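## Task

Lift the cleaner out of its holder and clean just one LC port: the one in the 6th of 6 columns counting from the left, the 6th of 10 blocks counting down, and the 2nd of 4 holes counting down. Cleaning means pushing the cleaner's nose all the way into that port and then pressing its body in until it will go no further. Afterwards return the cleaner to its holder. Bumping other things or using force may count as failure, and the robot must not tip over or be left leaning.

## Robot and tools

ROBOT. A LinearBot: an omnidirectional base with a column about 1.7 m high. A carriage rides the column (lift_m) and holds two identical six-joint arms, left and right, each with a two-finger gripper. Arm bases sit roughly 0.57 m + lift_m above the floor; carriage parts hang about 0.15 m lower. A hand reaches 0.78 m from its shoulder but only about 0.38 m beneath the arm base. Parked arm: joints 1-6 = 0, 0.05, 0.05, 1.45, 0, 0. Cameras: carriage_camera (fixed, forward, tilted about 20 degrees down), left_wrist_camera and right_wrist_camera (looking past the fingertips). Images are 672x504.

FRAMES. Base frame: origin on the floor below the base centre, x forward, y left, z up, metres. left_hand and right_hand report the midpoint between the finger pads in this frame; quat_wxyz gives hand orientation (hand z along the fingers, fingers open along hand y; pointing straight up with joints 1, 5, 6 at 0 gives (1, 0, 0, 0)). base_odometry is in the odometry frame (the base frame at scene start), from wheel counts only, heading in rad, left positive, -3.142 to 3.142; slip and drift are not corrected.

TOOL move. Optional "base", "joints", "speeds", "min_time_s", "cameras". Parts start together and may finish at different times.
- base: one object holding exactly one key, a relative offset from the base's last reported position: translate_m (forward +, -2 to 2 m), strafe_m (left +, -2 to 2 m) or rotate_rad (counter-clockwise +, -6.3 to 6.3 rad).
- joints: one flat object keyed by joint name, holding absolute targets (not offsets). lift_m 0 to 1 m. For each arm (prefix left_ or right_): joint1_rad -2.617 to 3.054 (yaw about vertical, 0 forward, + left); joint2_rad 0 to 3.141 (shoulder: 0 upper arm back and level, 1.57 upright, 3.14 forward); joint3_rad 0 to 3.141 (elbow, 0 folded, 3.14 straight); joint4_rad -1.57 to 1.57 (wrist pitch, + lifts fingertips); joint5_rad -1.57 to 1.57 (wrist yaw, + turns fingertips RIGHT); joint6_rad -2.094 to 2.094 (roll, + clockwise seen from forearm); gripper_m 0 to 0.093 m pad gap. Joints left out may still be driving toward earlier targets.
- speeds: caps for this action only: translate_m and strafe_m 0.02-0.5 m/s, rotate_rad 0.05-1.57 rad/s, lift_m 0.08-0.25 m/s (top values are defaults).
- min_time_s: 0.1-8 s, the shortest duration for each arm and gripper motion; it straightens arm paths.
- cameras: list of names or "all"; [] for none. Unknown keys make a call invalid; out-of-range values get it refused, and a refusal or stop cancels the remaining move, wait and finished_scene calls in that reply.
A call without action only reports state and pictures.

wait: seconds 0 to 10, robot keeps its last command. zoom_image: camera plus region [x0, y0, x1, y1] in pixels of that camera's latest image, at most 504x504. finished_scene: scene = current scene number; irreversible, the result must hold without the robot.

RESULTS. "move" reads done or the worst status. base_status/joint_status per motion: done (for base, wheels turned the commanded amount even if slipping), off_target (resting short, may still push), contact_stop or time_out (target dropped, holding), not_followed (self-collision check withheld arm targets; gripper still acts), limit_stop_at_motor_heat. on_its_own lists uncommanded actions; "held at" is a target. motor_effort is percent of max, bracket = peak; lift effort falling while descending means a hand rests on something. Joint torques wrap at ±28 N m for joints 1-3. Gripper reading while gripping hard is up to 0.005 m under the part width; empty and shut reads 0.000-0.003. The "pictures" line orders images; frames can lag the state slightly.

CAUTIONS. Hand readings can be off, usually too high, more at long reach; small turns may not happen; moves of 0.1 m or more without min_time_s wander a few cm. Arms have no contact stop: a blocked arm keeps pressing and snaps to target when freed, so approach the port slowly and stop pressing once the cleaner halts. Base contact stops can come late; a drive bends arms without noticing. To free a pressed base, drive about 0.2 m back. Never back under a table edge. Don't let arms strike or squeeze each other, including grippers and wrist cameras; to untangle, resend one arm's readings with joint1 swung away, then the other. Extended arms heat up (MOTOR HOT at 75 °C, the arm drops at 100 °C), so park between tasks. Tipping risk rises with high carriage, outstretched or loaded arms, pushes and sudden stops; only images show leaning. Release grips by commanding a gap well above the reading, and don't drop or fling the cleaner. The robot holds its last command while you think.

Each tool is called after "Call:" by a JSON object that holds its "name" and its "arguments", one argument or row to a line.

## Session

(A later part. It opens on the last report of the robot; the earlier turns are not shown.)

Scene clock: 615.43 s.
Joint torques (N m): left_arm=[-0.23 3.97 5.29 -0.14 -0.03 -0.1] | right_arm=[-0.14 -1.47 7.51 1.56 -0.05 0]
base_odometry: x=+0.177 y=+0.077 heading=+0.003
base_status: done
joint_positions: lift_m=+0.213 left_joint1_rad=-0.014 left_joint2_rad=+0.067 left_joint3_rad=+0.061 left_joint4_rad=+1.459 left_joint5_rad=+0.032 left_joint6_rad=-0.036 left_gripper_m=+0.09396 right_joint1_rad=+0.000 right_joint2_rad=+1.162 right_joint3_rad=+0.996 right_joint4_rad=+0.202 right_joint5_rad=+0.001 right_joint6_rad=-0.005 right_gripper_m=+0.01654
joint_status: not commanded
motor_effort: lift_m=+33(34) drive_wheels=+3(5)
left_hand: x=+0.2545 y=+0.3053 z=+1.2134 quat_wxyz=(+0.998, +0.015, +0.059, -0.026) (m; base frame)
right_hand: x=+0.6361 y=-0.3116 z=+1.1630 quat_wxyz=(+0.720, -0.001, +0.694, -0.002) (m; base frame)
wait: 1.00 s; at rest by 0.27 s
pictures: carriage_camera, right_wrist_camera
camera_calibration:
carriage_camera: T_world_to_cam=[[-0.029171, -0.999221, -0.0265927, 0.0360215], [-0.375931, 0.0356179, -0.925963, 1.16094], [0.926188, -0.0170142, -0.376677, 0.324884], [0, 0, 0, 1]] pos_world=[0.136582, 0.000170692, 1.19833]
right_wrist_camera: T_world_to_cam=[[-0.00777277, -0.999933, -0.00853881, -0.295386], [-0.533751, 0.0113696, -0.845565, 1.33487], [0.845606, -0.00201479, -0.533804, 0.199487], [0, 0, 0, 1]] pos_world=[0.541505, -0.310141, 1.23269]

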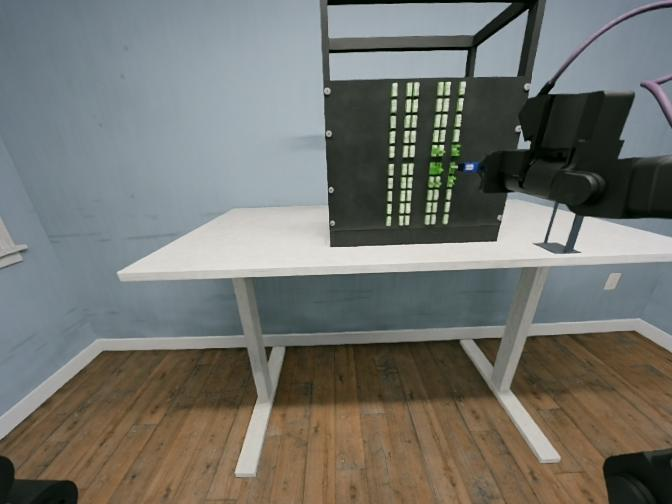

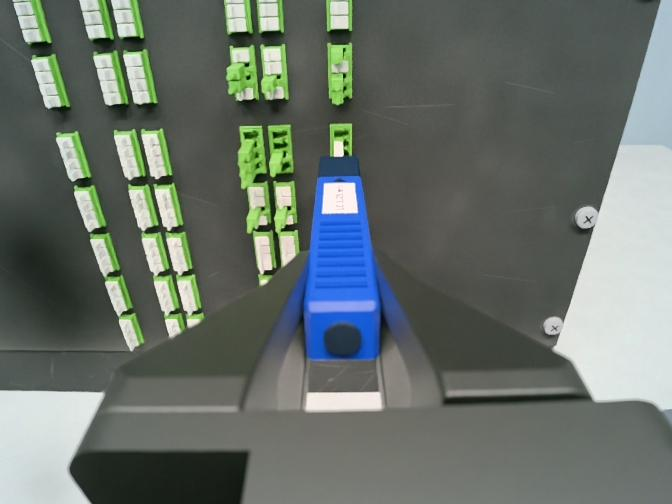

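Call:
{"name": "move", "arguments": {
  "joints": {"lift_m":0.2085},
  "speeds": {"lift_m":0.08},
  "cameras": []
}}

Call:
{"name": "move", "arguments": {
  "base": {"translate_m":-0.01},
  "speeds": {"translate_m":0.02},
  "cameras": ["carriage_camera","right_wrist_camera"]
}}

Call:
{"name": "zoom_image", "arguments": {
  "camera": "carriage_camera",
  "region": [440, 150, 480, 190]
}}

Call:
{"name": "zoom_image", "arguments": {
  "camera": "right_wrist_camera",
  "region": [280, 90, 400, 210]
}}

Scene clock: 621.63 s.
Joint torques (N m): left_arm=[-0.09 3.71 5.26 -0.29 -0.03 -0.11] | right_arm=[-0.1 -1.5 7.5 1.46 -0.04 -0.02]
move: done
base_odometry: x=+0.177 y=+0.077 heading=+0.003
base_status: not commanded
joint_positions: lift_m=+0.209 left_joint1_rad=-0.014 left_joint2_rad=+0.067 left_joint3_rad=+0.061 left_joint4_rad=+1.459 left_joint5_rad=+0.032 left_joint6_rad=-0.036 left_gripper_m=+0.09396 right_joint1_rad=+0.000 right_joint2_rad=+1.162 right_joint3_rad=+0.996 right_joint4_rad=+0.212 right_joint5_rad=+0.001 right_joint6_rad=-0.005 right_gripper_m=+0.01654
joint_status: all done
motor_effort: lift_m=+31(33) drive_wheels=+2(3)
left_hand: x=+0.2545 y=+0.3053 z=+1.2086 quat_wxyz=(+0.998, +0.015, +0.059, -0.026) (m; base frame)
right_hand: x=+0.6360 y=-0.3116 z=+1.1608 quat_wxyz=(+0.723, -0.001, +0.690, -0.002) (m; base frame)
pictures: none
No camera images: "cameras" was empty.

Scene clock: 622.63 s.
Joint torques (N m): left_arm=[-0.18 3.69 5.56 -0.3 -0.05 -0.03] | right_arm=[-0.17 -2.85 7.36 1.3 -0.03 -0.03]
move: done
base_odometry: x=+0.167 y=+0.077 heading=+0.004
base_status: done
joint_positions: lift_m=+0.209 left_joint1_rad=-0.014 left_joint2_rad=+0.067 left_joint3_rad=+0.061 left_joint4_rad=+1.459 left_joint5_rad=+0.032 left_joint6_rad=-0.036 left_gripper_m=+0.09396 right_joint1_rad=+0.000 right_joint2_rad=+1.175 right_joint3_rad=+0.996 right_joint4_rad=+0.229 right_joint5_rad=+0.001 right_joint6_rad=-0.005 right_gripper_m=+0.01654
joint_status: not commanded
motor_effort: lift_m=+32(32) drive_wheels=+2(8)
left_hand: x=+0.2545 y=+0.3053 z=+1.2086 quat_wxyz=(+0.998, +0.015, +0.059, -0.026) (m; base frame)
right_hand: x=+0.6393 y=-0.3116 z=+1.1598 quat_wxyz=(+0.725, -0.001, +0.689, -0.002) (m; base frame)
pictures: carriage_camera, right_wrist_camera
camera_calibration:
carriage_camera: T_world_to_cam=[[-0.029171, -0.999221, -0.0265927, 0.0358912], [-0.375931, 0.0356179, -0.925963, 1.15641], [0.926188, -0.0170142, -0.376677, 0.323038], [0, 0, 0, 1]] pos_world=[0.136582, 0.000170692, 1.19343]
right_wrist_camera: T_world_to_cam=[[-0.00765035, -0.999933, -0.00864686, -0.295341], [-0.521748, 0.0113683, -0.853024, 1.33488], [0.853065, -0.00201445, -0.5218, 0.176377], [0, 0, 0, 1]] pos_world=[0.54375, -0.310141, 1.22816]

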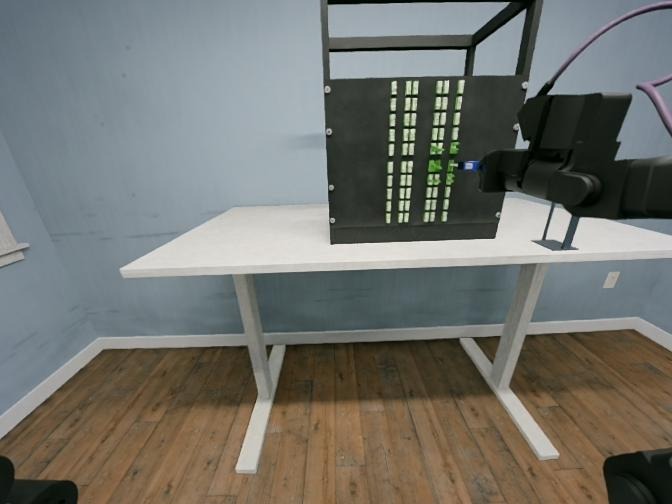

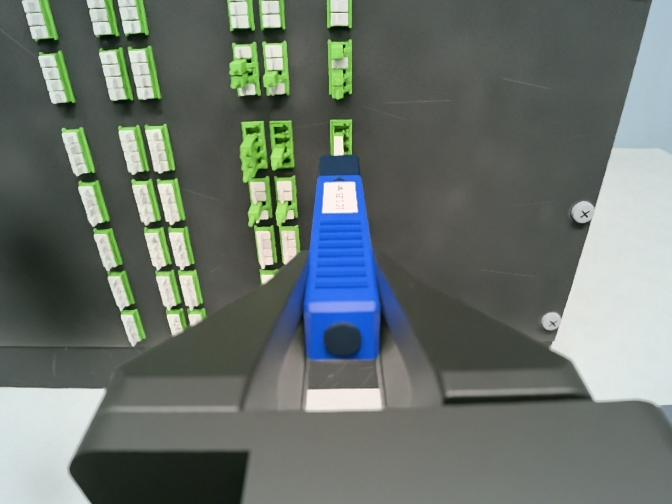

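Scaled by 12.600 from the camera's 672x504 image, which has a finer 960x720 frame.

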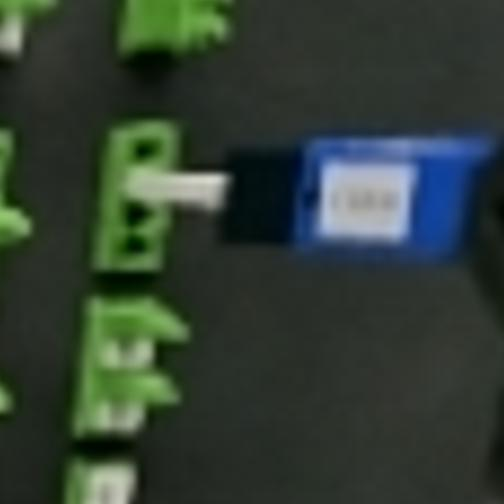

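Scaled by 4.200 from the camera's 672x504 image, which has a finer 960x720 frame.

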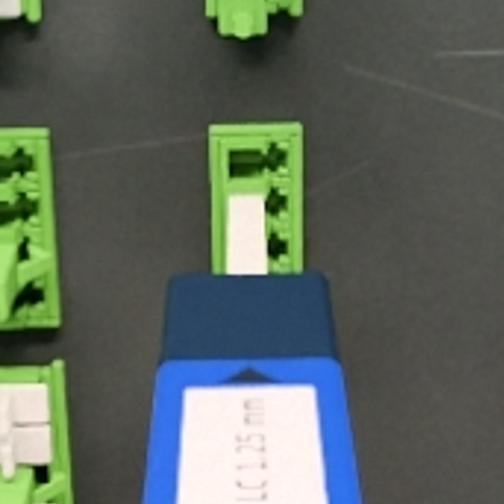

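Call:
{"name": "move", "arguments": {
  "base": {"translate_m":-0.01},
  "joints": {"right_joint4_rad":0.22,"right_joint2_rad":1.195},
  "speeds": {"translate_m":0.02},
  "cameras": []
}}

Call:
{"name": "move", "arguments": {
  "base": {"translate_m":-0.1},
  "speeds": {"translate_m":0.03},
  "cameras": ["carriage_camera","right_wrist_camera"]
}}

Call:
{"name": "zoom_image", "arguments": {
  "camera": "carriage_camera",
  "region": [420, 130, 500, 210]
}}

Call:
{"name": "zoom_image", "arguments": {
  "camera": "right_wrist_camera",
  "region": [250, 80, 430, 380]
}}

Scene clock: 632.53 s.
Joint torques (N m): left_arm=[-0.2 3.79 5.18 -0.22 0.01 -0.12] | right_arm=[-0.05 -2.8 7.61 1.68 -0.06 -0.02]
move: done
base_odometry: x=+0.157 y=+0.077 heading=+0.004
base_status: done
joint_positions: lift_m=+0.209 left_joint1_rad=-0.014 left_joint2_rad=+0.067 left_joint3_rad=+0.061 left_joint4_rad=+1.459 left_joint5_rad=+0.032 left_joint6_rad=-0.036 left_gripper_m=+0.09396 right_joint1_rad=+0.000 right_joint2_rad=+1.179 right_joint3_rad=+0.996 right_joint4_rad=+0.240 right_joint5_rad=+0.001 right_joint6_rad=-0.005 right_gripper_m=+0.01654
joint_status: all done
motor_effort: lift_m=+31(33) drive_wheels=+2(7)
left_hand: x=+0.2547 y=+0.3053 z=+1.2085 quat_wxyz=(+0.998, +0.015, +0.059, -0.026) (m; base frame)
right_hand: x=+0.6403 y=-0.3116 z=+1.1608 quat_wxyz=(+0.727, -0.001, +0.687, -0.002) (m; base frame)
pictures: none
No camera images: "cameras" was empty.

Scene clock: 636.40 s.
Joint torques (N m): left_arm=[-0.24 3.74 5.29 -0.1 -0.05 -0.11] | right_arm=[-0.12 -3.33 7.53 1.8 -0.06 -0.03]
move: done
base_odometry: x=+0.057 y=+0.077 heading=+0.004
base_status: done
joint_positions: lift_m=+0.209 left_joint1_rad=-0.014 left_joint2_rad=+0.067 left_joint3_rad=+0.061 left_joint4_rad=+1.459 left_joint5_rad=+0.032 left_joint6_rad=-0.036 left_gripper_m=+0.09396 right_joint1_rad=+0.000 right_joint2_rad=+1.184 right_joint3_rad=+0.996 right_joint4_rad=+0.225 right_joint5_rad=+0.001 right_joint6_rad=-0.005 right_gripper_m=+0.01654
joint_status: not commanded
motor_effort: lift_m=+30(33) drive_wheels=+1(7)
left_hand: x=+0.2546 y=+0.3053 z=+1.2086 quat_wxyz=(+0.998, +0.015, +0.059, -0.026) (m; base frame)
right_hand: x=+0.6417 y=-0.3116 z=+1.1553 quat_wxyz=(+0.720, -0.001, +0.694, -0.002) (m; base frame)
pictures: carriage_camera, right_wrist_camera
camera_calibration:
carriage_camera: T_world_to_cam=[[-0.029171, -0.999221, -0.0265927, 0.0358912], [-0.375931, 0.0356179, -0.925963, 1.15641], [0.926188, -0.0170142, -0.376677, 0.323038], [0, 0, 0, 1]] pos_world=[0.136582, 0.000170692, 1.19343]
right_wrist_camera: T_world_to_cam=[[-0.00776268, -0.999933, -0.00854786, -0.295404], [-0.532764, 0.0113695, -0.846187, 1.33144], [0.846228, -0.00201469, -0.532817, 0.189125], [0, 0, 0, 1]] pos_world=[0.547008, -0.310141, 1.22489]

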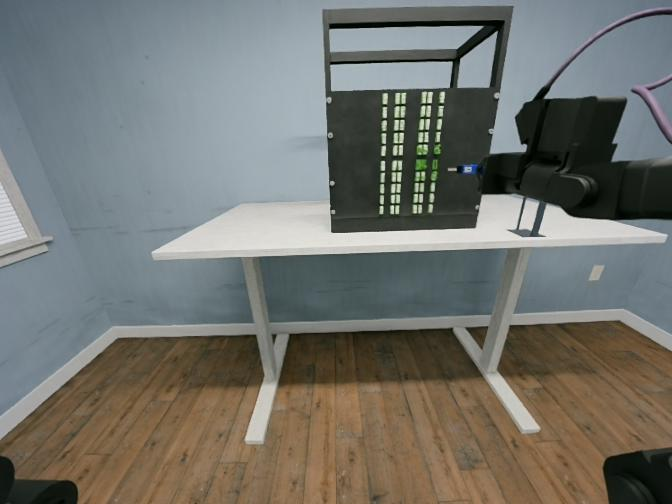

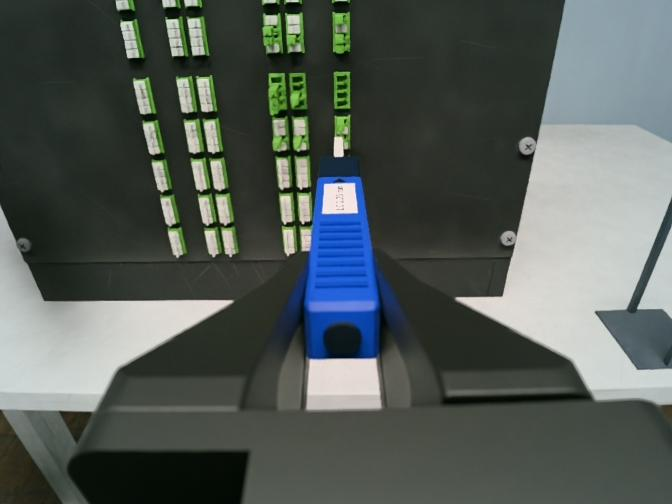

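Scaled by 6.300 from the camera's 672x504 image, which has a finer 960x720 frame.

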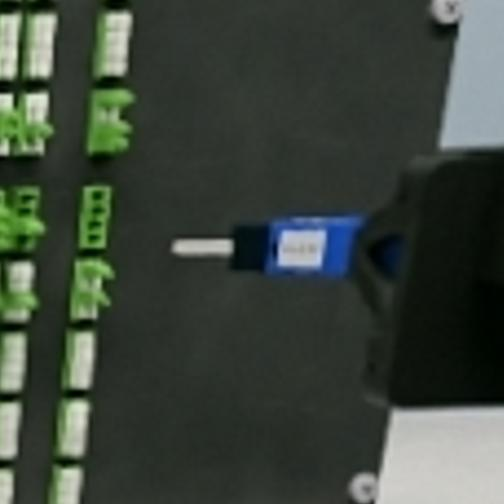

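Scaled by 1.680 from the camera's 672x504 image, which has a finer 960x720 frame.

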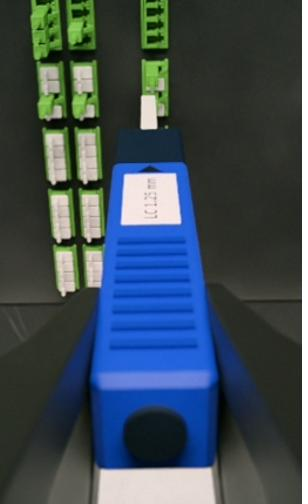

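Call:
{"name": "move", "arguments": {
  "base": {"translate_m":-0.1},
  "joints": {"lift_m":0.2786},
  "speeds": {"translate_m":0.1,"lift_m":0.1},
  "cameras": []
}}

Call:
{"name": "move", "arguments": {
  "base": {"rotate_rad":-0.004},
  "cameras": []
}}

Call:
{"name": "move", "arguments": {
  "base": {"strafe_m":-0.277},
  "speeds": {"strafe_m":0.15},
  "cameras": []
}}

Call:
{"name": "wait", "arguments": {
  "seconds": 1
}}

Scene clock: 653.07 s.
Joint torques (N m): left_arm=[-0.47 3.73 5.52 -0.24 -0.06 -0.13] | right_arm=[-0.14 -3.93 7.45 1.88 -0.06 -0.04]
move: done
base_odometry: x=-0.043 y=+0.076 heading=+0.004
base_status: done
joint_positions: lift_m=+0.279 left_joint1_rad=-0.014 left_joint2_rad=+0.067 left_joint3_rad=+0.061 left_joint4_rad=+1.459 left_joint5_rad=+0.032 left_joint6_rad=-0.036 left_gripper_m=+0.09396 right_joint1_rad=+0.000 right_joint2_rad=+1.189 right_joint3_rad=+0.996 right_joint4_rad=+0.221 right_joint5_rad=+0.001 right_joint6_rad=-0.005 right_gripper_m=+0.01654
joint_status: all done
motor_effort: lift_m=+31(39) drive_wheels=+0(11)
left_hand: x=+0.2547 y=+0.3053 z=+1.2786 quat_wxyz=(+0.998, +0.015, +0.059, -0.026) (m; base frame)
right_hand: x=+0.6430 y=-0.3116 z=+1.2225 quat_wxyz=(+0.717, -0.001, +0.697, -0.002) (m; base frame)
pictures: none
No camera images: "cameras" was empty.

Scene clock: 653.50 s.
Joint torques (N m): left_arm=[-0.4 3.67 5.41 -0.21 -0.09 -0.07] | right_arm=[-0.03 -3.82 7.51 1.86 -0.04 -0.04]
move: done
base_odometry: x=-0.043 y=+0.076 heading=+0.000
base_status: done
joint_positions: lift_m=+0.279 left_joint1_rad=-0.014 left_joint2_rad=+0.067 left_joint3_rad=+0.061 left_joint4_rad=+1.458 left_joint5_rad=+0.032 left_joint6_rad=-0.036 left_gripper_m=+0.09396 right_joint1_rad=-0.001 right_joint2_rad=+1.189 right_joint3_rad=+0.996 right_joint4_rad=+0.221 right_joint5_rad=+0.002 right_joint6_rad=-0.005 right_gripper_m=+0.01654
joint_status: not commanded
motor_effort: lift_m=+32(34) drive_wheels=+2(3)
left_hand: x=+0.2548 y=+0.3053 z=+1.2786 quat_wxyz=(+0.998, +0.015, +0.060, -0.026) (m; base frame)
right_hand: x=+0.6430 y=-0.3119 z=+1.2225 quat_wxyz=(+0.717, -0.001, +0.697, -0.003) (m; base frame)
pictures: none
No camera images: "cameras" was empty.

Scene clock: 656.23 s.
Joint torques (N m): left_arm=[-0.23 3.69 5.3 -0.23 -0.12 -0.03] | right_arm=[-0.08 -3.77 7.51 1.85 -0.06 -0.03]
move: done
base_odometry: x=-0.043 y=-0.201 heading=+0.000
base_status: done
joint_positions: lift_m=+0.279 left_joint1_rad=-0.014 left_joint2_rad=+0.067 left_joint3_rad=+0.061 left_joint4_rad=+1.458 left_joint5_rad=+0.032 left_joint6_rad=-0.036 left_gripper_m=+0.09396 right_joint1_rad=-0.001 right_joint2_rad=+1.189 right_joint3_rad=+0.996 right_joint4_rad=+0.221 right_joint5_rad=+0.001 right_joint6_rad=-0.005 right_gripper_m=+0.01654
joint_status: not commanded
motor_effort: lift_m=+32(34) drive_wheels=-1(8)
left_hand: x=+0.2548 y=+0.3053 z=+1.2786 quat_wxyz=(+0.998, +0.015, +0.060, -0.026) (m; base frame)
right_hand: x=+0.6430 y=-0.3118 z=+1.2225 quat_wxyz=(+0.717, -0.001, +0.697, -0.003) (m; base frame)
pictures: none
No camera images: "cameras" was empty.

Scene clock: 657.23 s.
Joint torques (N m): left_arm=[-0.32 3.79 5.15 -0.19 -0.07 -0.09] | right_arm=[-0.05 -3.88 7.45 1.87 -0.06 0]
base_odometry: x=-0.043 y=-0.201 heading=+0.000
base_status: done
joint_positions: lift_m=+0.279 left_joint1_rad=-0.014 left_joint2_rad=+0.067 left_joint3_rad=+0.061 left_joint4_rad=+1.458 left_joint5_rad=+0.032 left_joint6_rad=-0.036 left_gripper_m=+0.09396 right_joint1_rad=-0.001 right_joint2_rad=+1.189 right_joint3_rad=+0.996 right_joint4_rad=+0.221 right_joint5_rad=+0.001 right_joint6_rad=-0.005 right_gripper_m=+0.01654
joint_status: not commanded
motor_effort: lift_m=+31(34) drive_wheels=-1(8)
left_hand: x=+0.2548 y=+0.3053 z=+1.2786 quat_wxyz=(+0.998, +0.015, +0.060, -0.026) (m; base frame)
right_hand: x=+0.6430 y=-0.3118 z=+1.2225 quat_wxyz=(+0.717, -0.001, +0.697, -0.003) (m; base frame)
wait: 1.00 s; at rest by 0.27 s
pictures: carriage_camera, left_wrist_camera, right_wrist_camera
camera_calibration:
carriage_camera: T_world_to_cam=[[-0.029171, -0.999221, -0.0265927, 0.0377554], [-0.375931, 0.0356179, -0.925963, 1.22132], [0.926188, -0.0170142, -0.376677, 0.349443], [0, 0, 0, 1]] pos_world=[0.136582, 0.000170692, 1.26353]
left_wrist_camera: T_world_to_cam=[[-0.0310501, -0.999512, 0.00328217, 0.318198], [0.714407, -0.0244896, -0.699302, 0.724621], [0.699041, -0.0193686, 0.714819, -0.962065], [0, 0, 0, 1]] pos_world=[0.164729, 0.317155, 1.19339]
right_wrist_camera: T_world_to_cam=[[-0.00819484, -0.99993, -0.00849087, -0.294744], [-0.539882, 0.0115715, -0.841661, 1.3882], [0.841701, -0.0023132, -0.53994, 0.235317], [0, 0, 0, 1]] pos_world=[0.548982, -0.310243, 1.29295]

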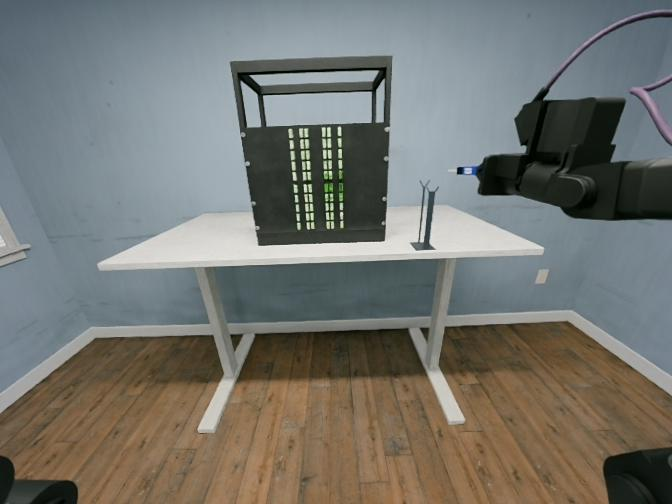

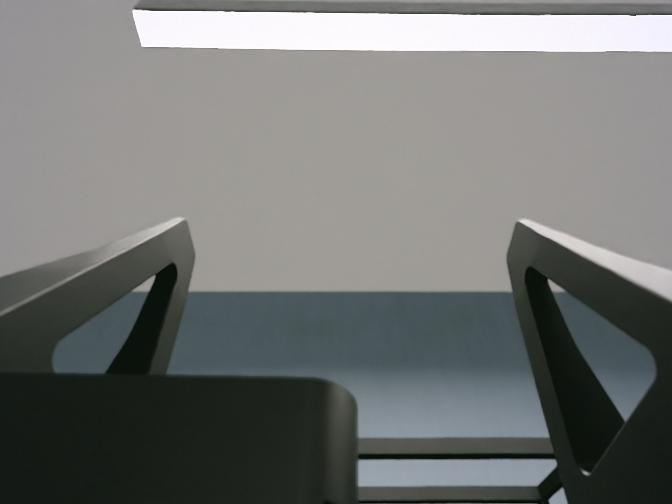

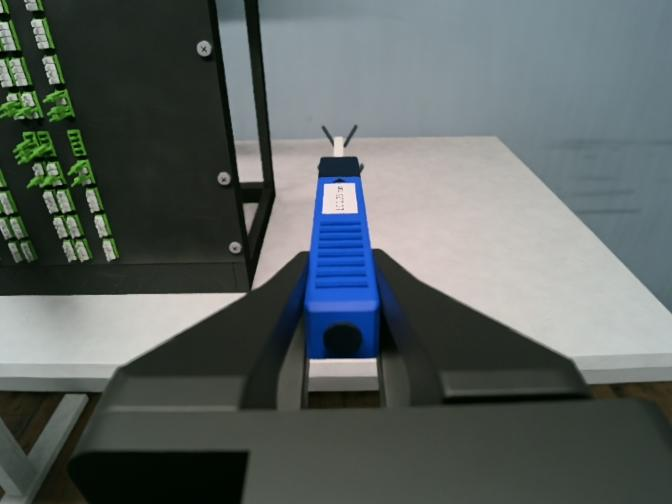

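Call:
{"name": "move", "arguments": {
  "base": {"translate_m":0.223},
  "speeds": {"translate_m":0.1},
  "cameras": []
}}

Call:
{"name": "wait", "arguments": {
  "seconds": 1.5
}}

Call:
{"name": "zoom_image", "arguments": {
  "camera": "right_wrist_camera",
  "region": [250, 80, 430, 420]
}}

Call:
{"name": "zoom_image", "arguments": {
  "camera": "carriage_camera",
  "region": [400, 120, 520, 240]
}}

Scene clock: 667.57 s.
Joint torques (N m): left_arm=[-0.25 3.66 5.18 -0.28 -0.02 -0.04] | right_arm=[-0.13 -4.03 7.56 1.86 -0.04 -0.02]
move: done
base_odometry: x=+0.180 y=-0.201 heading=+0.000
base_status: done
joint_positions: lift_m=+0.279 left_joint1_rad=-0.014 left_joint2_rad=+0.067 left_joint3_rad=+0.061 left_joint4_rad=+1.460 left_joint5_rad=+0.032 left_joint6_rad=-0.036 left_gripper_m=+0.09396 right_joint1_rad=-0.001 right_joint2_rad=+1.189 right_joint3_rad=+0.996 right_joint4_rad=+0.220 right_joint5_rad=+0.001 right_joint6_rad=-0.005 right_gripper_m=+0.01654
joint_status: not commanded
motor_effort: lift_m=+32(34) drive_wheels=-2(9)
left_hand: x=+0.2544 y=+0.3053 z=+1.2786 quat_wxyz=(+0.998, +0.015, +0.059, -0.026) (m; base frame)
right_hand: x=+0.6430 y=-0.3118 z=+1.2223 quat_wxyz=(+0.717, -0.001, +0.697, -0.003) (m; base frame)
pictures: none
No camera images: "cameras" was empty.

Scene clock: 669.07 s.
Joint torques (N m): left_arm=[-0.21 3.88 5.45 -0.26 -0.06 -0.1] | right_arm=[-0.16 -3.92 7.57 1.86 -0.02 -0.03]
base_odometry: x=+0.180 y=-0.201 heading=+0.000
base_status: done
joint_positions: lift_m=+0.279 left_joint1_rad=-0.014 left_joint2_rad=+0.067 left_joint3_rad=+0.061 left_joint4_rad=+1.460 left_joint5_rad=+0.032 left_joint6_rad=-0.036 left_gripper_m=+0.09396 right_joint1_rad=-0.001 right_joint2_rad=+1.189 right_joint3_rad=+0.996 right_joint4_rad=+0.220 right_joint5_rad=+0.001 right_joint6_rad=-0.005 right_gripper_m=+0.01654
joint_status: not commanded
motor_effort: lift_m=+31(34) drive_wheels=-2(9)
left_hand: x=+0.2544 y=+0.3053 z=+1.2786 quat_wxyz=(+0.998, +0.015, +0.059, -0.026) (m; base frame)
right_hand: x=+0.6430 y=-0.3118 z=+1.2223 quat_wxyz=(+0.717, -0.001, +0.697, -0.003) (m; base frame)
wait: 1.50 s; at rest by 0.27 s
pictures: carriage_camera, left_wrist_camera, right_wrist_camera
camera_calibration:
carriage_camera: T_world_to_cam=[[-0.029171, -0.999221, -0.0265927, 0.0377554], [-0.375931, 0.0356179, -0.925963, 1.22132], [0.926188, -0.0170142, -0.376677, 0.349443], [0, 0, 0, 1]] pos_world=[0.136582, 0.000170692, 1.26353]
left_wrist_camera: T_world_to_cam=[[-0.0310571, -0.999512, 0.00323615, 0.318248], [0.715445, -0.0244912, -0.69824, 0.723256], [0.697978, -0.01937, 0.715857, -0.962912], [0, 0, 0, 1]] pos_world=[0.164525, 0.317155, 1.19328]
right_wrist_camera: T_world_to_cam=[[-0.00820103, -0.99993, -0.00848533, -0.294749], [-0.540489, 0.0115718, -0.841272, 1.38791], [0.841311, -0.00231307, -0.540546, 0.236122], [0, 0, 0, 1]] pos_world=[0.549079, -0.310243, 1.29274]

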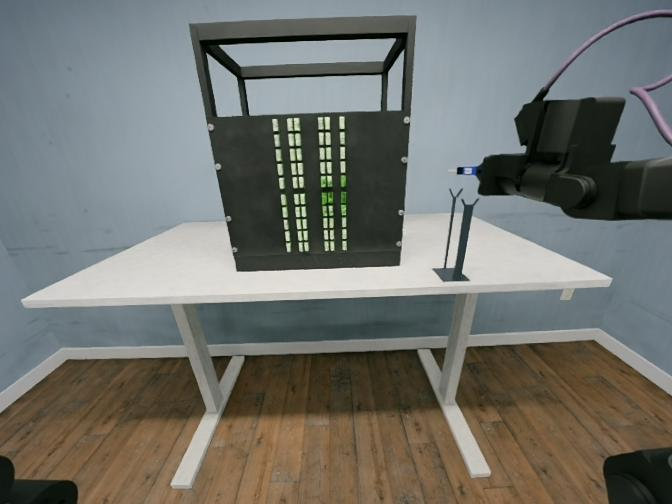

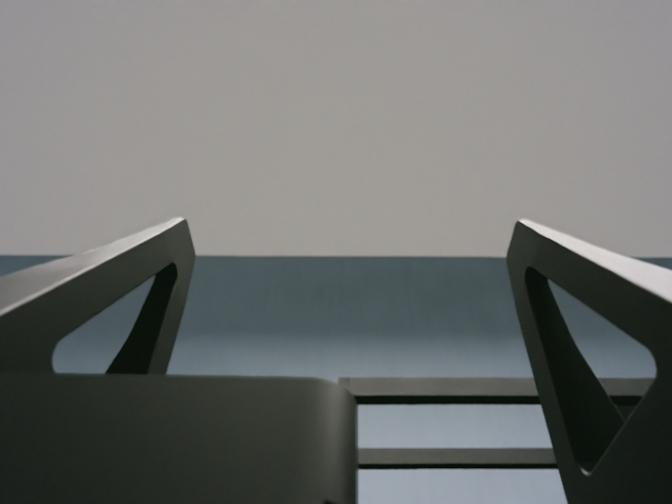

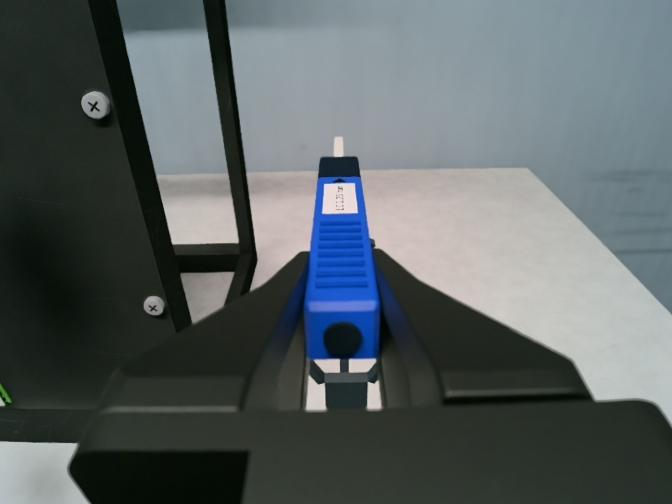

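Scaled by 1.482 from the camera's 672x504 image, which has a finer 960x720 frame.

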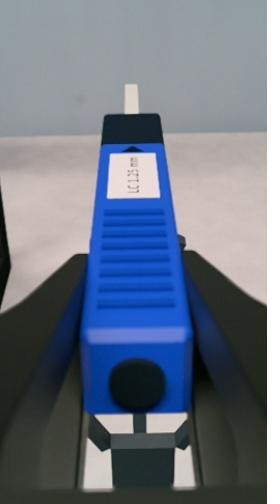

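Scaled by 4.200 from the camera's 672x504 image, which has a finer 960x720 frame.

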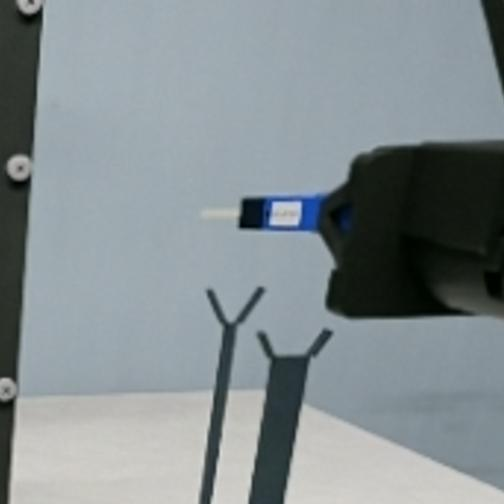

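Call:
{"name": "move", "arguments": {
  "joints": {"lift_m":0.241},
  "speeds": {"lift_m":0.08},
  "cameras": ["carriage_camera","right_wrist_camera"]
}}

Call:
{"name": "zoom_image", "arguments": {
  "camera": "right_wrist_camera",
  "region": [250, 80, 430, 420]
}}

Call:
{"name": "zoom_image", "arguments": {
  "camera": "carriage_camera",
  "region": [420, 130, 500, 210]
}}

Scene clock: 685.57 s.
Joint torques (N m): left_arm=[-0.36 3.75 5.31 -0.26 -0.11 -0.12] | right_arm=[-0.06 -3.96 7.57 1.9 -0.03 0]
move: done
base_odometry: x=+0.180 y=-0.201 heading=+0.000
base_status: not commanded
joint_positions: lift_m=+0.241 left_joint1_rad=-0.014 left_joint2_rad=+0.067 left_joint3_rad=+0.061 left_joint4_rad=+1.460 left_joint5_rad=+0.032 left_joint6_rad=-0.036 left_gripper_m=+0.09396 right_joint1_rad=-0.001 right_joint2_rad=+1.189 right_joint3_rad=+0.996 right_joint4_rad=+0.217 right_joint5_rad=+0.001 right_joint6_rad=-0.005 right_gripper_m=+0.01654
joint_status: all done
motor_effort: lift_m=+32(34) drive_wheels=-2(3)
left_hand: x=+0.2544 y=+0.3053 z=+1.2410 quat_wxyz=(+0.998, +0.015, +0.059, -0.026) (m; base frame)
right_hand: x=+0.6431 y=-0.3118 z=+1.1839 quat_wxyz=(+0.716, -0.001, +0.698, -0.003) (m; base frame)
pictures: carriage_camera, right_wrist_camera
camera_calibration:
carriage_camera: T_world_to_cam=[[-0.029171, -0.999221, -0.0265927, 0.0367528], [-0.375931, 0.0356179, -0.925963, 1.18641], [0.926188, -0.0170142, -0.376677, 0.335242], [0, 0, 0, 1]] pos_world=[0.136582, 0.000170692, 1.22583]
right_wrist_camera: T_world_to_cam=[[-0.00822754, -0.99993, -0.00846076, -0.295086], [-0.543099, 0.0115727, -0.839589, 1.35535], [0.839628, -0.00231272, -0.543157, 0.219613], [0, 0, 0, 1]] pos_world=[0.549269, -0.310243, 1.25472]

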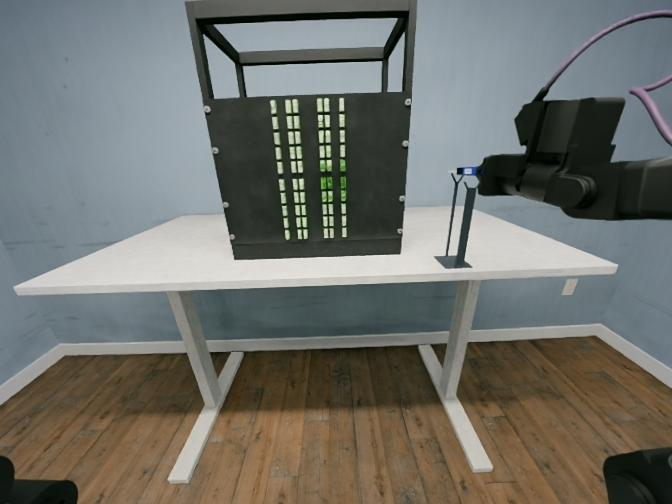

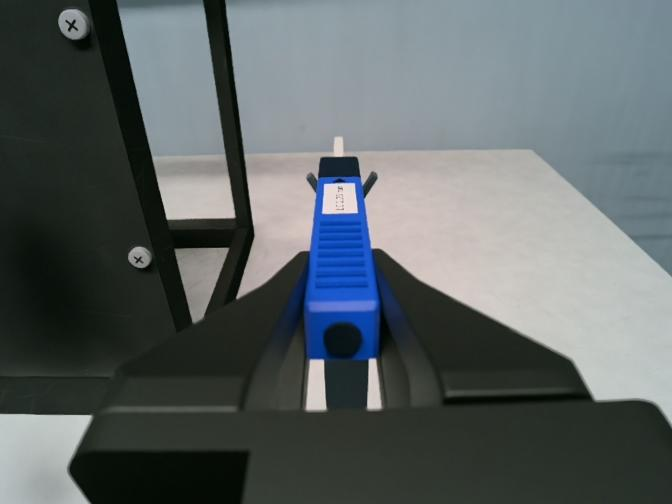

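Scaled by 1.482 from the camera's 672x504 image, which has a finer 960x720 frame.

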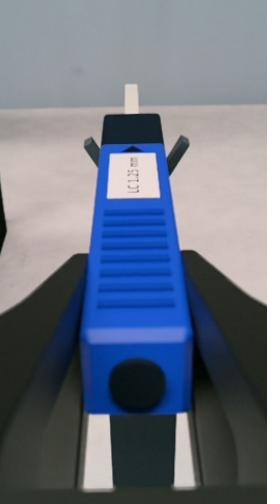

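Scaled by 6.300 from the camera's 672x504 image, which has a finer 960x720 frame.

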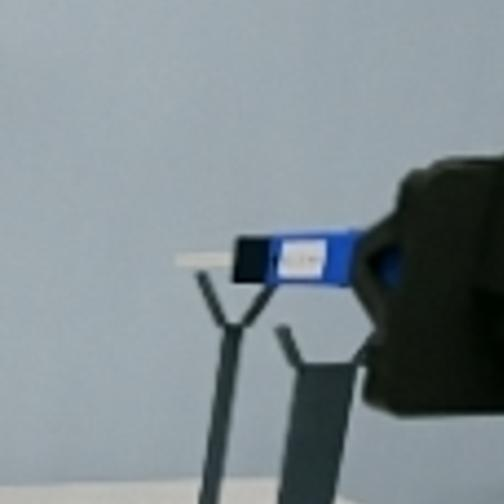

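Call:
{"name": "move", "arguments": {
  "base": {"translate_m":-0.005},
  "speeds": {"translate_m":0.03},
  "cameras": []
}}

Call:
{"name": "move", "arguments": {
  "base": {"strafe_m":-0.002},
  "cameras": []
}}

Call:
{"name": "move", "arguments": {
  "joints": {"lift_m":0.226},
  "speeds": {"lift_m":0.08},
  "cameras": []
}}

Call:
{"name": "wait", "arguments": {
  "seconds": 1.5,
  "cameras": ["carriage_camera","right_wrist_camera"]
}}

Call:
{"name": "zoom_image", "arguments": {
  "camera": "right_wrist_camera",
  "region": [250, 80, 430, 420]
}}

Call:
{"name": "zoom_image", "arguments": {
  "camera": "carriage_camera",
  "region": [420, 130, 500, 210]
}}

Scene clock: 702.73 s.
Joint torques (N m): left_arm=[-0.06 3.74 5.38 -0.19 -0.15 -0.11] | right_arm=[-0.13 -3.89 7.47 1.91 -0.04 -0.02]
move: done
base_odometry: x=+0.175 y=-0.201 heading=-0.001
base_status: done
joint_positions: lift_m=+0.241 left_joint1_rad=-0.014 left_joint2_rad=+0.067 left_joint3_rad=+0.061 left_joint4_rad=+1.460 left_joint5_rad=+0.032 left_joint6_rad=-0.036 left_gripper_m=+0.09396 right_joint1_rad=-0.001 right_joint2_rad=+1.189 right_joint3_rad=+0.996 right_joint4_rad=+0.217 right_joint5_rad=+0.001 right_joint6_rad=-0.005 right_gripper_m=+0.01654
joint_status: not commanded
motor_effort: lift_m=+32(34) drive_wheels=+2(8)
left_hand: x=+0.2543 y=+0.3053 z=+1.2410 quat_wxyz=(+0.998, +0.015, +0.059, -0.026) (m; base frame)
right_hand: x=+0.6431 y=-0.3118 z=+1.1839 quat_wxyz=(+0.716, -0.001, +0.698, -0.003) (m; base frame)
pictures: none
No camera images: "cameras" was empty.

Scene clock: 703.30 s.
Joint torques (N m): left_arm=[-0.31 3.81 5.31 -0.22 -0.09 -0.11] | right_arm=[-0.16 -3.75 7.43 1.91 -0.07 -0.02]
move: done
base_odometry: x=+0.175 y=-0.203 heading=+0.000
base_status: done
joint_positions: lift_m=+0.241 left_joint1_rad=-0.013 left_joint2_rad=+0.067 left_joint3_rad=+0.061 left_joint4_rad=+1.460 left_joint5_rad=+0.032 left_joint6_rad=-0.036 left_gripper_m=+0.09396 right_joint1_rad=+0.000 right_joint2_rad=+1.189 right_joint3_rad=+0.996 right_joint4_rad=+0.217 right_joint5_rad=+0.001 right_joint6_rad=-0.005 right_gripper_m=+0.01654
joint_status: not commanded
motor_effort: lift_m=+31(34) drive_wheels=+3(3)
left_hand: x=+0.2543 y=+0.3053 z=+1.2410 quat_wxyz=(+0.998, +0.015, +0.059, -0.026) (m; base frame)
right_hand: x=+0.6431 y=-0.3115 z=+1.1839 quat_wxyz=(+0.716, -0.001, +0.698, -0.002) (m; base frame)
pictures: none
No camera images: "cameras" was empty.

Scene clock: 703.87 s.
Joint torques (N m): left_arm=[-0.32 3.79 5.33 -0.19 -0.08 -0.06] | right_arm=[-0.12 -3.92 7.49 1.93 -0.08 -0.01]
move: done
base_odometry: x=+0.175 y=-0.203 heading=+0.000
base_status: not commanded
joint_positions: lift_m=+0.226 left_joint1_rad=-0.013 left_joint2_rad=+0.067 left_joint3_rad=+0.061 left_joint4_rad=+1.460 left_joint5_rad=+0.032 left_joint6_rad=-0.036 left_gripper_m=+0.09396 right_joint1_rad=+0.000 right_joint2_rad=+1.189 right_joint3_rad=+0.996 right_joint4_rad=+0.215 right_joint5_rad=+0.001 right_joint6_rad=-0.005 right_gripper_m=+0.01654
joint_status: all done
motor_effort: lift_m=+31(33) drive_wheels=+3(3)
left_hand: x=+0.2544 y=+0.3053 z=+1.2260 quat_wxyz=(+0.998, +0.015, +0.059, -0.026) (m; base frame)
right_hand: x=+0.6431 y=-0.3115 z=+1.1685 quat_wxyz=(+0.715, -0.001, +0.699, -0.002) (m; base frame)
pictures: none
No camera images: "cameras" was empty.

Scene clock: 705.37 s.
Joint torques (N m): left_arm=[-0.43 3.6 5.18 -0.16 -0.02 -0.11] | right_arm=[-0.21 -3.82 7.51 1.92 -0.03 -0.04]
base_odometry: x=+0.175 y=-0.203 heading=+0.000
base_status: not commanded
joint_positions: lift_m=+0.226 left_joint1_rad=-0.013 left_joint2_rad=+0.067 left_joint3_rad=+0.061 left_joint4_rad=+1.460 left_joint5_rad=+0.032 left_joint6_rad=-0.036 left_gripper_m=+0.09396 right_joint1_rad=+0.000 right_joint2_rad=+1.189 right_joint3_rad=+0.996 right_joint4_rad=+0.215 right_joint5_rad=+0.001 right_joint6_rad=-0.005 right_gripper_m=+0.01654
joint_status: all done
motor_effort: lift_m=+31(33) drive_wheels=+2(3)
left_hand: x=+0.2544 y=+0.3053 z=+1.2260 quat_wxyz=(+0.998, +0.015, +0.059, -0.026) (m; base frame)
right_hand: x=+0.6431 y=-0.3115 z=+1.1685 quat_wxyz=(+0.715, -0.001, +0.699, -0.002) (m; base frame)
wait: 1.50 s; at rest by 0.27 s
pictures: carriage_camera, right_wrist_camera
camera_calibration:
carriage_camera: T_world_to_cam=[[-0.029171, -0.999221, -0.0265927, 0.0363539], [-0.375931, 0.0356179, -0.925963, 1.17252], [0.926188, -0.0170142, -0.376677, 0.329592], [0, 0, 0, 1]] pos_world=[0.136582, 0.000170692, 1.21083]
right_wrist_camera: T_world_to_cam=[[-0.00743819, -0.999936, -0.00848313, -0.295418], [-0.544689, 0.0111659, -0.838564, 1.34208], [0.838605, -0.00161672, -0.544738, 0.213873], [0, 0, 0, 1]] pos_world=[0.549462, -0.310039, 1.23941]

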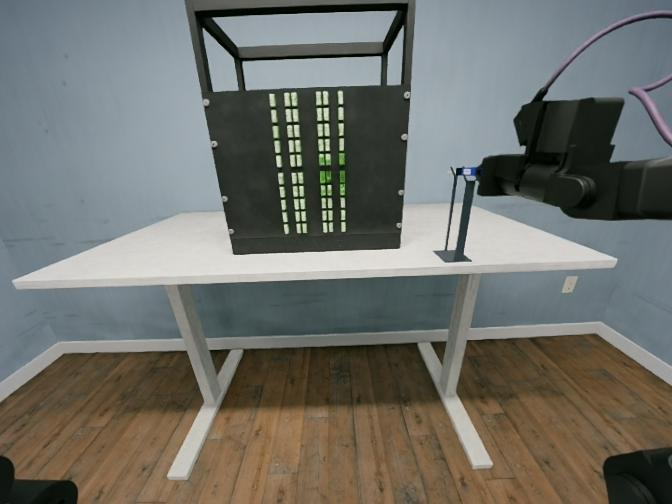

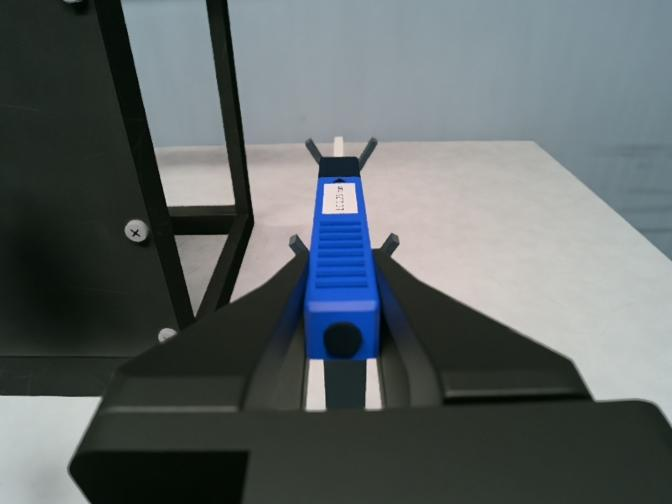

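Scaled by 1.482 from the camera's 672x504 image, which has a finer 960x720 frame.

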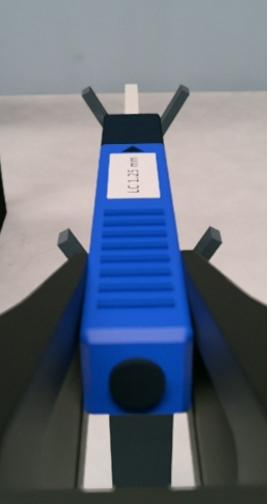

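Scaled by 6.300 from the camera's 672x504 image, which has a finer 960x720 frame.

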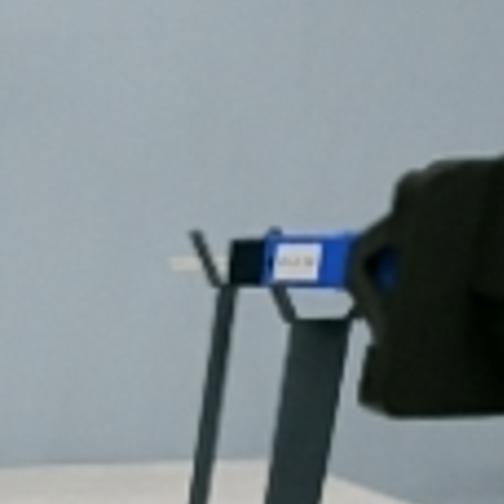

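Call:
{"name": "move", "arguments": {
  "joints": {"lift_m":0.2165},
  "speeds": {"lift_m":0.08},
  "cameras": ["carriage_camera","right_wrist_camera"]
}}

Call:
{"name": "zoom_image", "arguments": {
  "camera": "right_wrist_camera",
  "region": [250, 80, 430, 420]
}}

Call:
{"name": "zoom_image", "arguments": {
  "camera": "carriage_camera",
  "region": [430, 140, 490, 200]
}}

Scene clock: 710.73 s.
Joint torques (N m): left_arm=[-0.17 3.85 5.37 -0.23 -0.01 -0.05] | right_arm=[-0.18 -3.93 7.49 1.82 -0.05 -0.02]
move: done
base_odometry: x=+0.175 y=-0.203 heading=+0.000
base_status: not commanded
joint_positions: lift_m=+0.217 left_joint1_rad=-0.013 left_joint2_rad=+0.067 left_joint3_rad=+0.061 left_joint4_rad=+1.460 left_joint5_rad=+0.032 left_joint6_rad=-0.036 left_gripper_m=+0.09396 right_joint1_rad=+0.000 right_joint2_rad=+1.189 right_joint3_rad=+0.996 right_joint4_rad=+0.225 right_joint5_rad=+0.002 right_joint6_rad=-0.005 right_gripper_m=+0.01654
joint_status: all done
motor_effort: lift_m=+33(33) drive_wheels=-2(3)
left_hand: x=+0.2544 y=+0.3053 z=+1.2165 quat_wxyz=(+0.998, +0.015, +0.059, -0.026) (m; base frame)
right_hand: x=+0.6430 y=-0.3115 z=+1.1612 quat_wxyz=(+0.718, -0.001, +0.696, -0.002) (m; base frame)
pictures: carriage_camera, right_wrist_camera
camera_calibration:
carriage_camera: T_world_to_cam=[[-0.029171, -0.999221, -0.0265927, 0.0361013], [-0.375931, 0.0356179, -0.925963, 1.16372], [0.926188, -0.0170142, -0.376677, 0.326014], [0, 0, 0, 1]] pos_world=[0.136582, 0.000170692, 1.20133]
right_wrist_camera: T_world_to_cam=[[-0.00771994, -0.999934, -0.00856224, -0.295242], [-0.536939, 0.0113685, -0.843545, 1.33677], [0.843586, -0.00191471, -0.536991, 0.197715], [0, 0, 0, 1]] pos_world=[0.548692, -0.310041, 1.23126]

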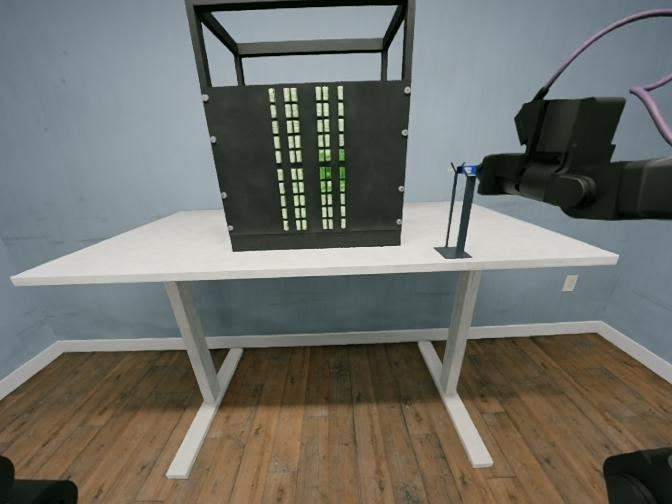

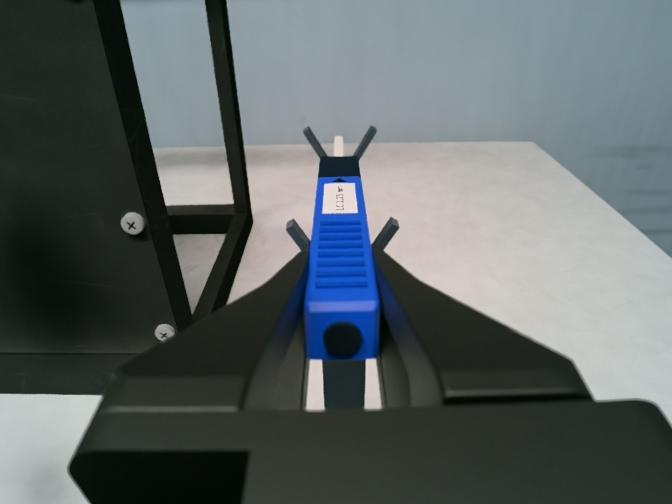

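Scaled by 1.482 from the camera's 672x504 image, which has a finer 960x720 frame.

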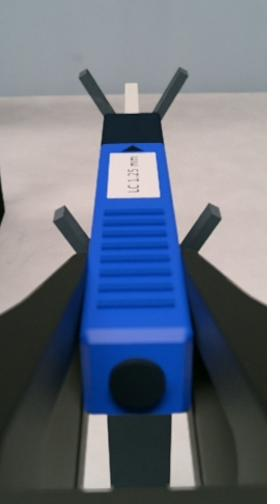

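Scaled by 8.400 from the camera's 672x504 image, which has a finer 960x720 frame.

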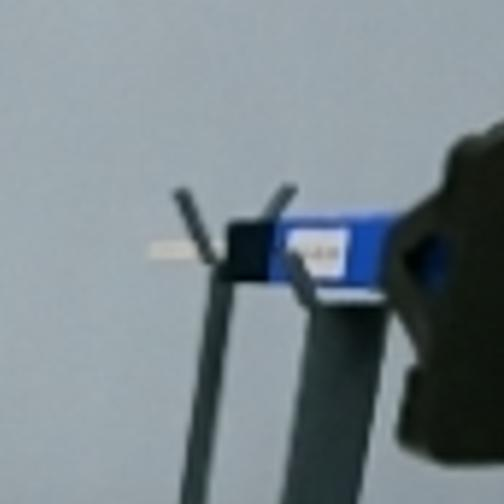

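Call:
{"name": "move", "arguments": {
  "joints": {"lift_m":0.2125,"right_joint4_rad":0.243},
  "speeds": {"lift_m":0.08},
  "cameras": ["carriage_camera","right_wrist_camera"]
}}

Call:
{"name": "zoom_image", "arguments": {
  "camera": "right_wrist_camera",
  "region": [250, 80, 430, 420]
}}

Call:
{"name": "zoom_image", "arguments": {
  "camera": "carriage_camera",
  "region": [430, 140, 490, 200]
}}

Scene clock: 719.57 s.
Joint torques (N m): left_arm=[-0.47 3.79 5.29 -0.22 -0.03 -0.07] | right_arm=[-0.12 -3.85 7.42 1.93 -0.06 -0.04]
move: done
base_odometry: x=+0.175 y=-0.203 heading=+0.000
base_status: not commanded
joint_positions: lift_m=+0.213 left_joint1_rad=-0.013 left_joint2_rad=+0.067 left_joint3_rad=+0.061 left_joint4_rad=+1.460 left_joint5_rad=+0.032 left_joint6_rad=-0.036 left_gripper_m=+0.09396 right_joint1_rad=+0.000 right_joint2_rad=+1.189 right_joint3_rad=+0.996 right_joint4_rad=+0.236 right_joint5_rad=+0.002 right_joint6_rad=-0.005 right_gripper_m=+0.01654
joint_status: all done
motor_effort: lift_m=+31(34) drive_wheels=+2(3)
left_hand: x=+0.2544 y=+0.3053 z=+1.2125 quat_wxyz=(+0.998, +0.015, +0.059, -0.026) (m; base frame)
right_hand: x=+0.6429 y=-0.3115 z=+1.1601 quat_wxyz=(+0.723, -0.001, +0.691, -0.002) (m; base frame)
pictures: carriage_camera, right_wrist_camera
camera_calibration:
carriage_camera: T_world_to_cam=[[-0.029171, -0.999221, -0.0265927, 0.0359976], [-0.375931, 0.0356179, -0.925963, 1.16011], [0.926188, -0.0170142, -0.376677, 0.324545], [0, 0, 0, 1]] pos_world=[0.136582, 0.000170692, 1.19743]
right_wrist_camera: T_world_to_cam=[[-0.0076187, -0.999934, -0.00865195, -0.295213], [-0.526977, 0.0113681, -0.849804, 1.33668], [0.849846, -0.00191503, -0.527028, 0.181706], [0, 0, 0, 1]] pos_world=[0.54773, -0.310041, 1.22913]

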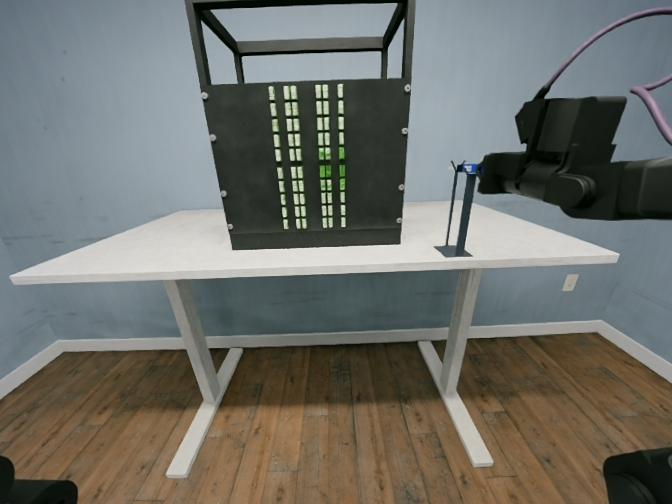

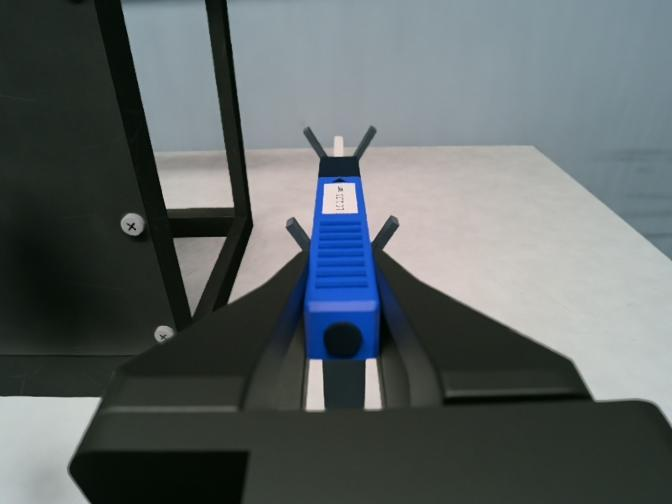

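Scaled by 1.482 from the camera's 672x504 image, which has a finer 960x720 frame.

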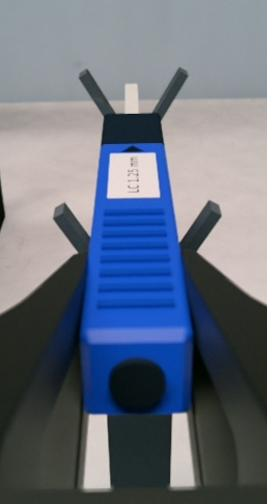

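Scaled by 8.400 from the camera's 672x504 image, which has a finer 960x720 frame.

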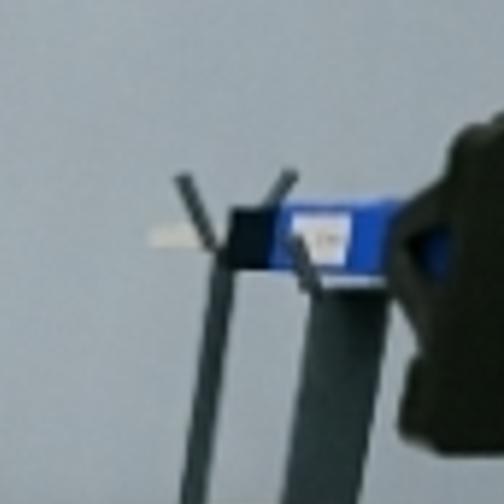

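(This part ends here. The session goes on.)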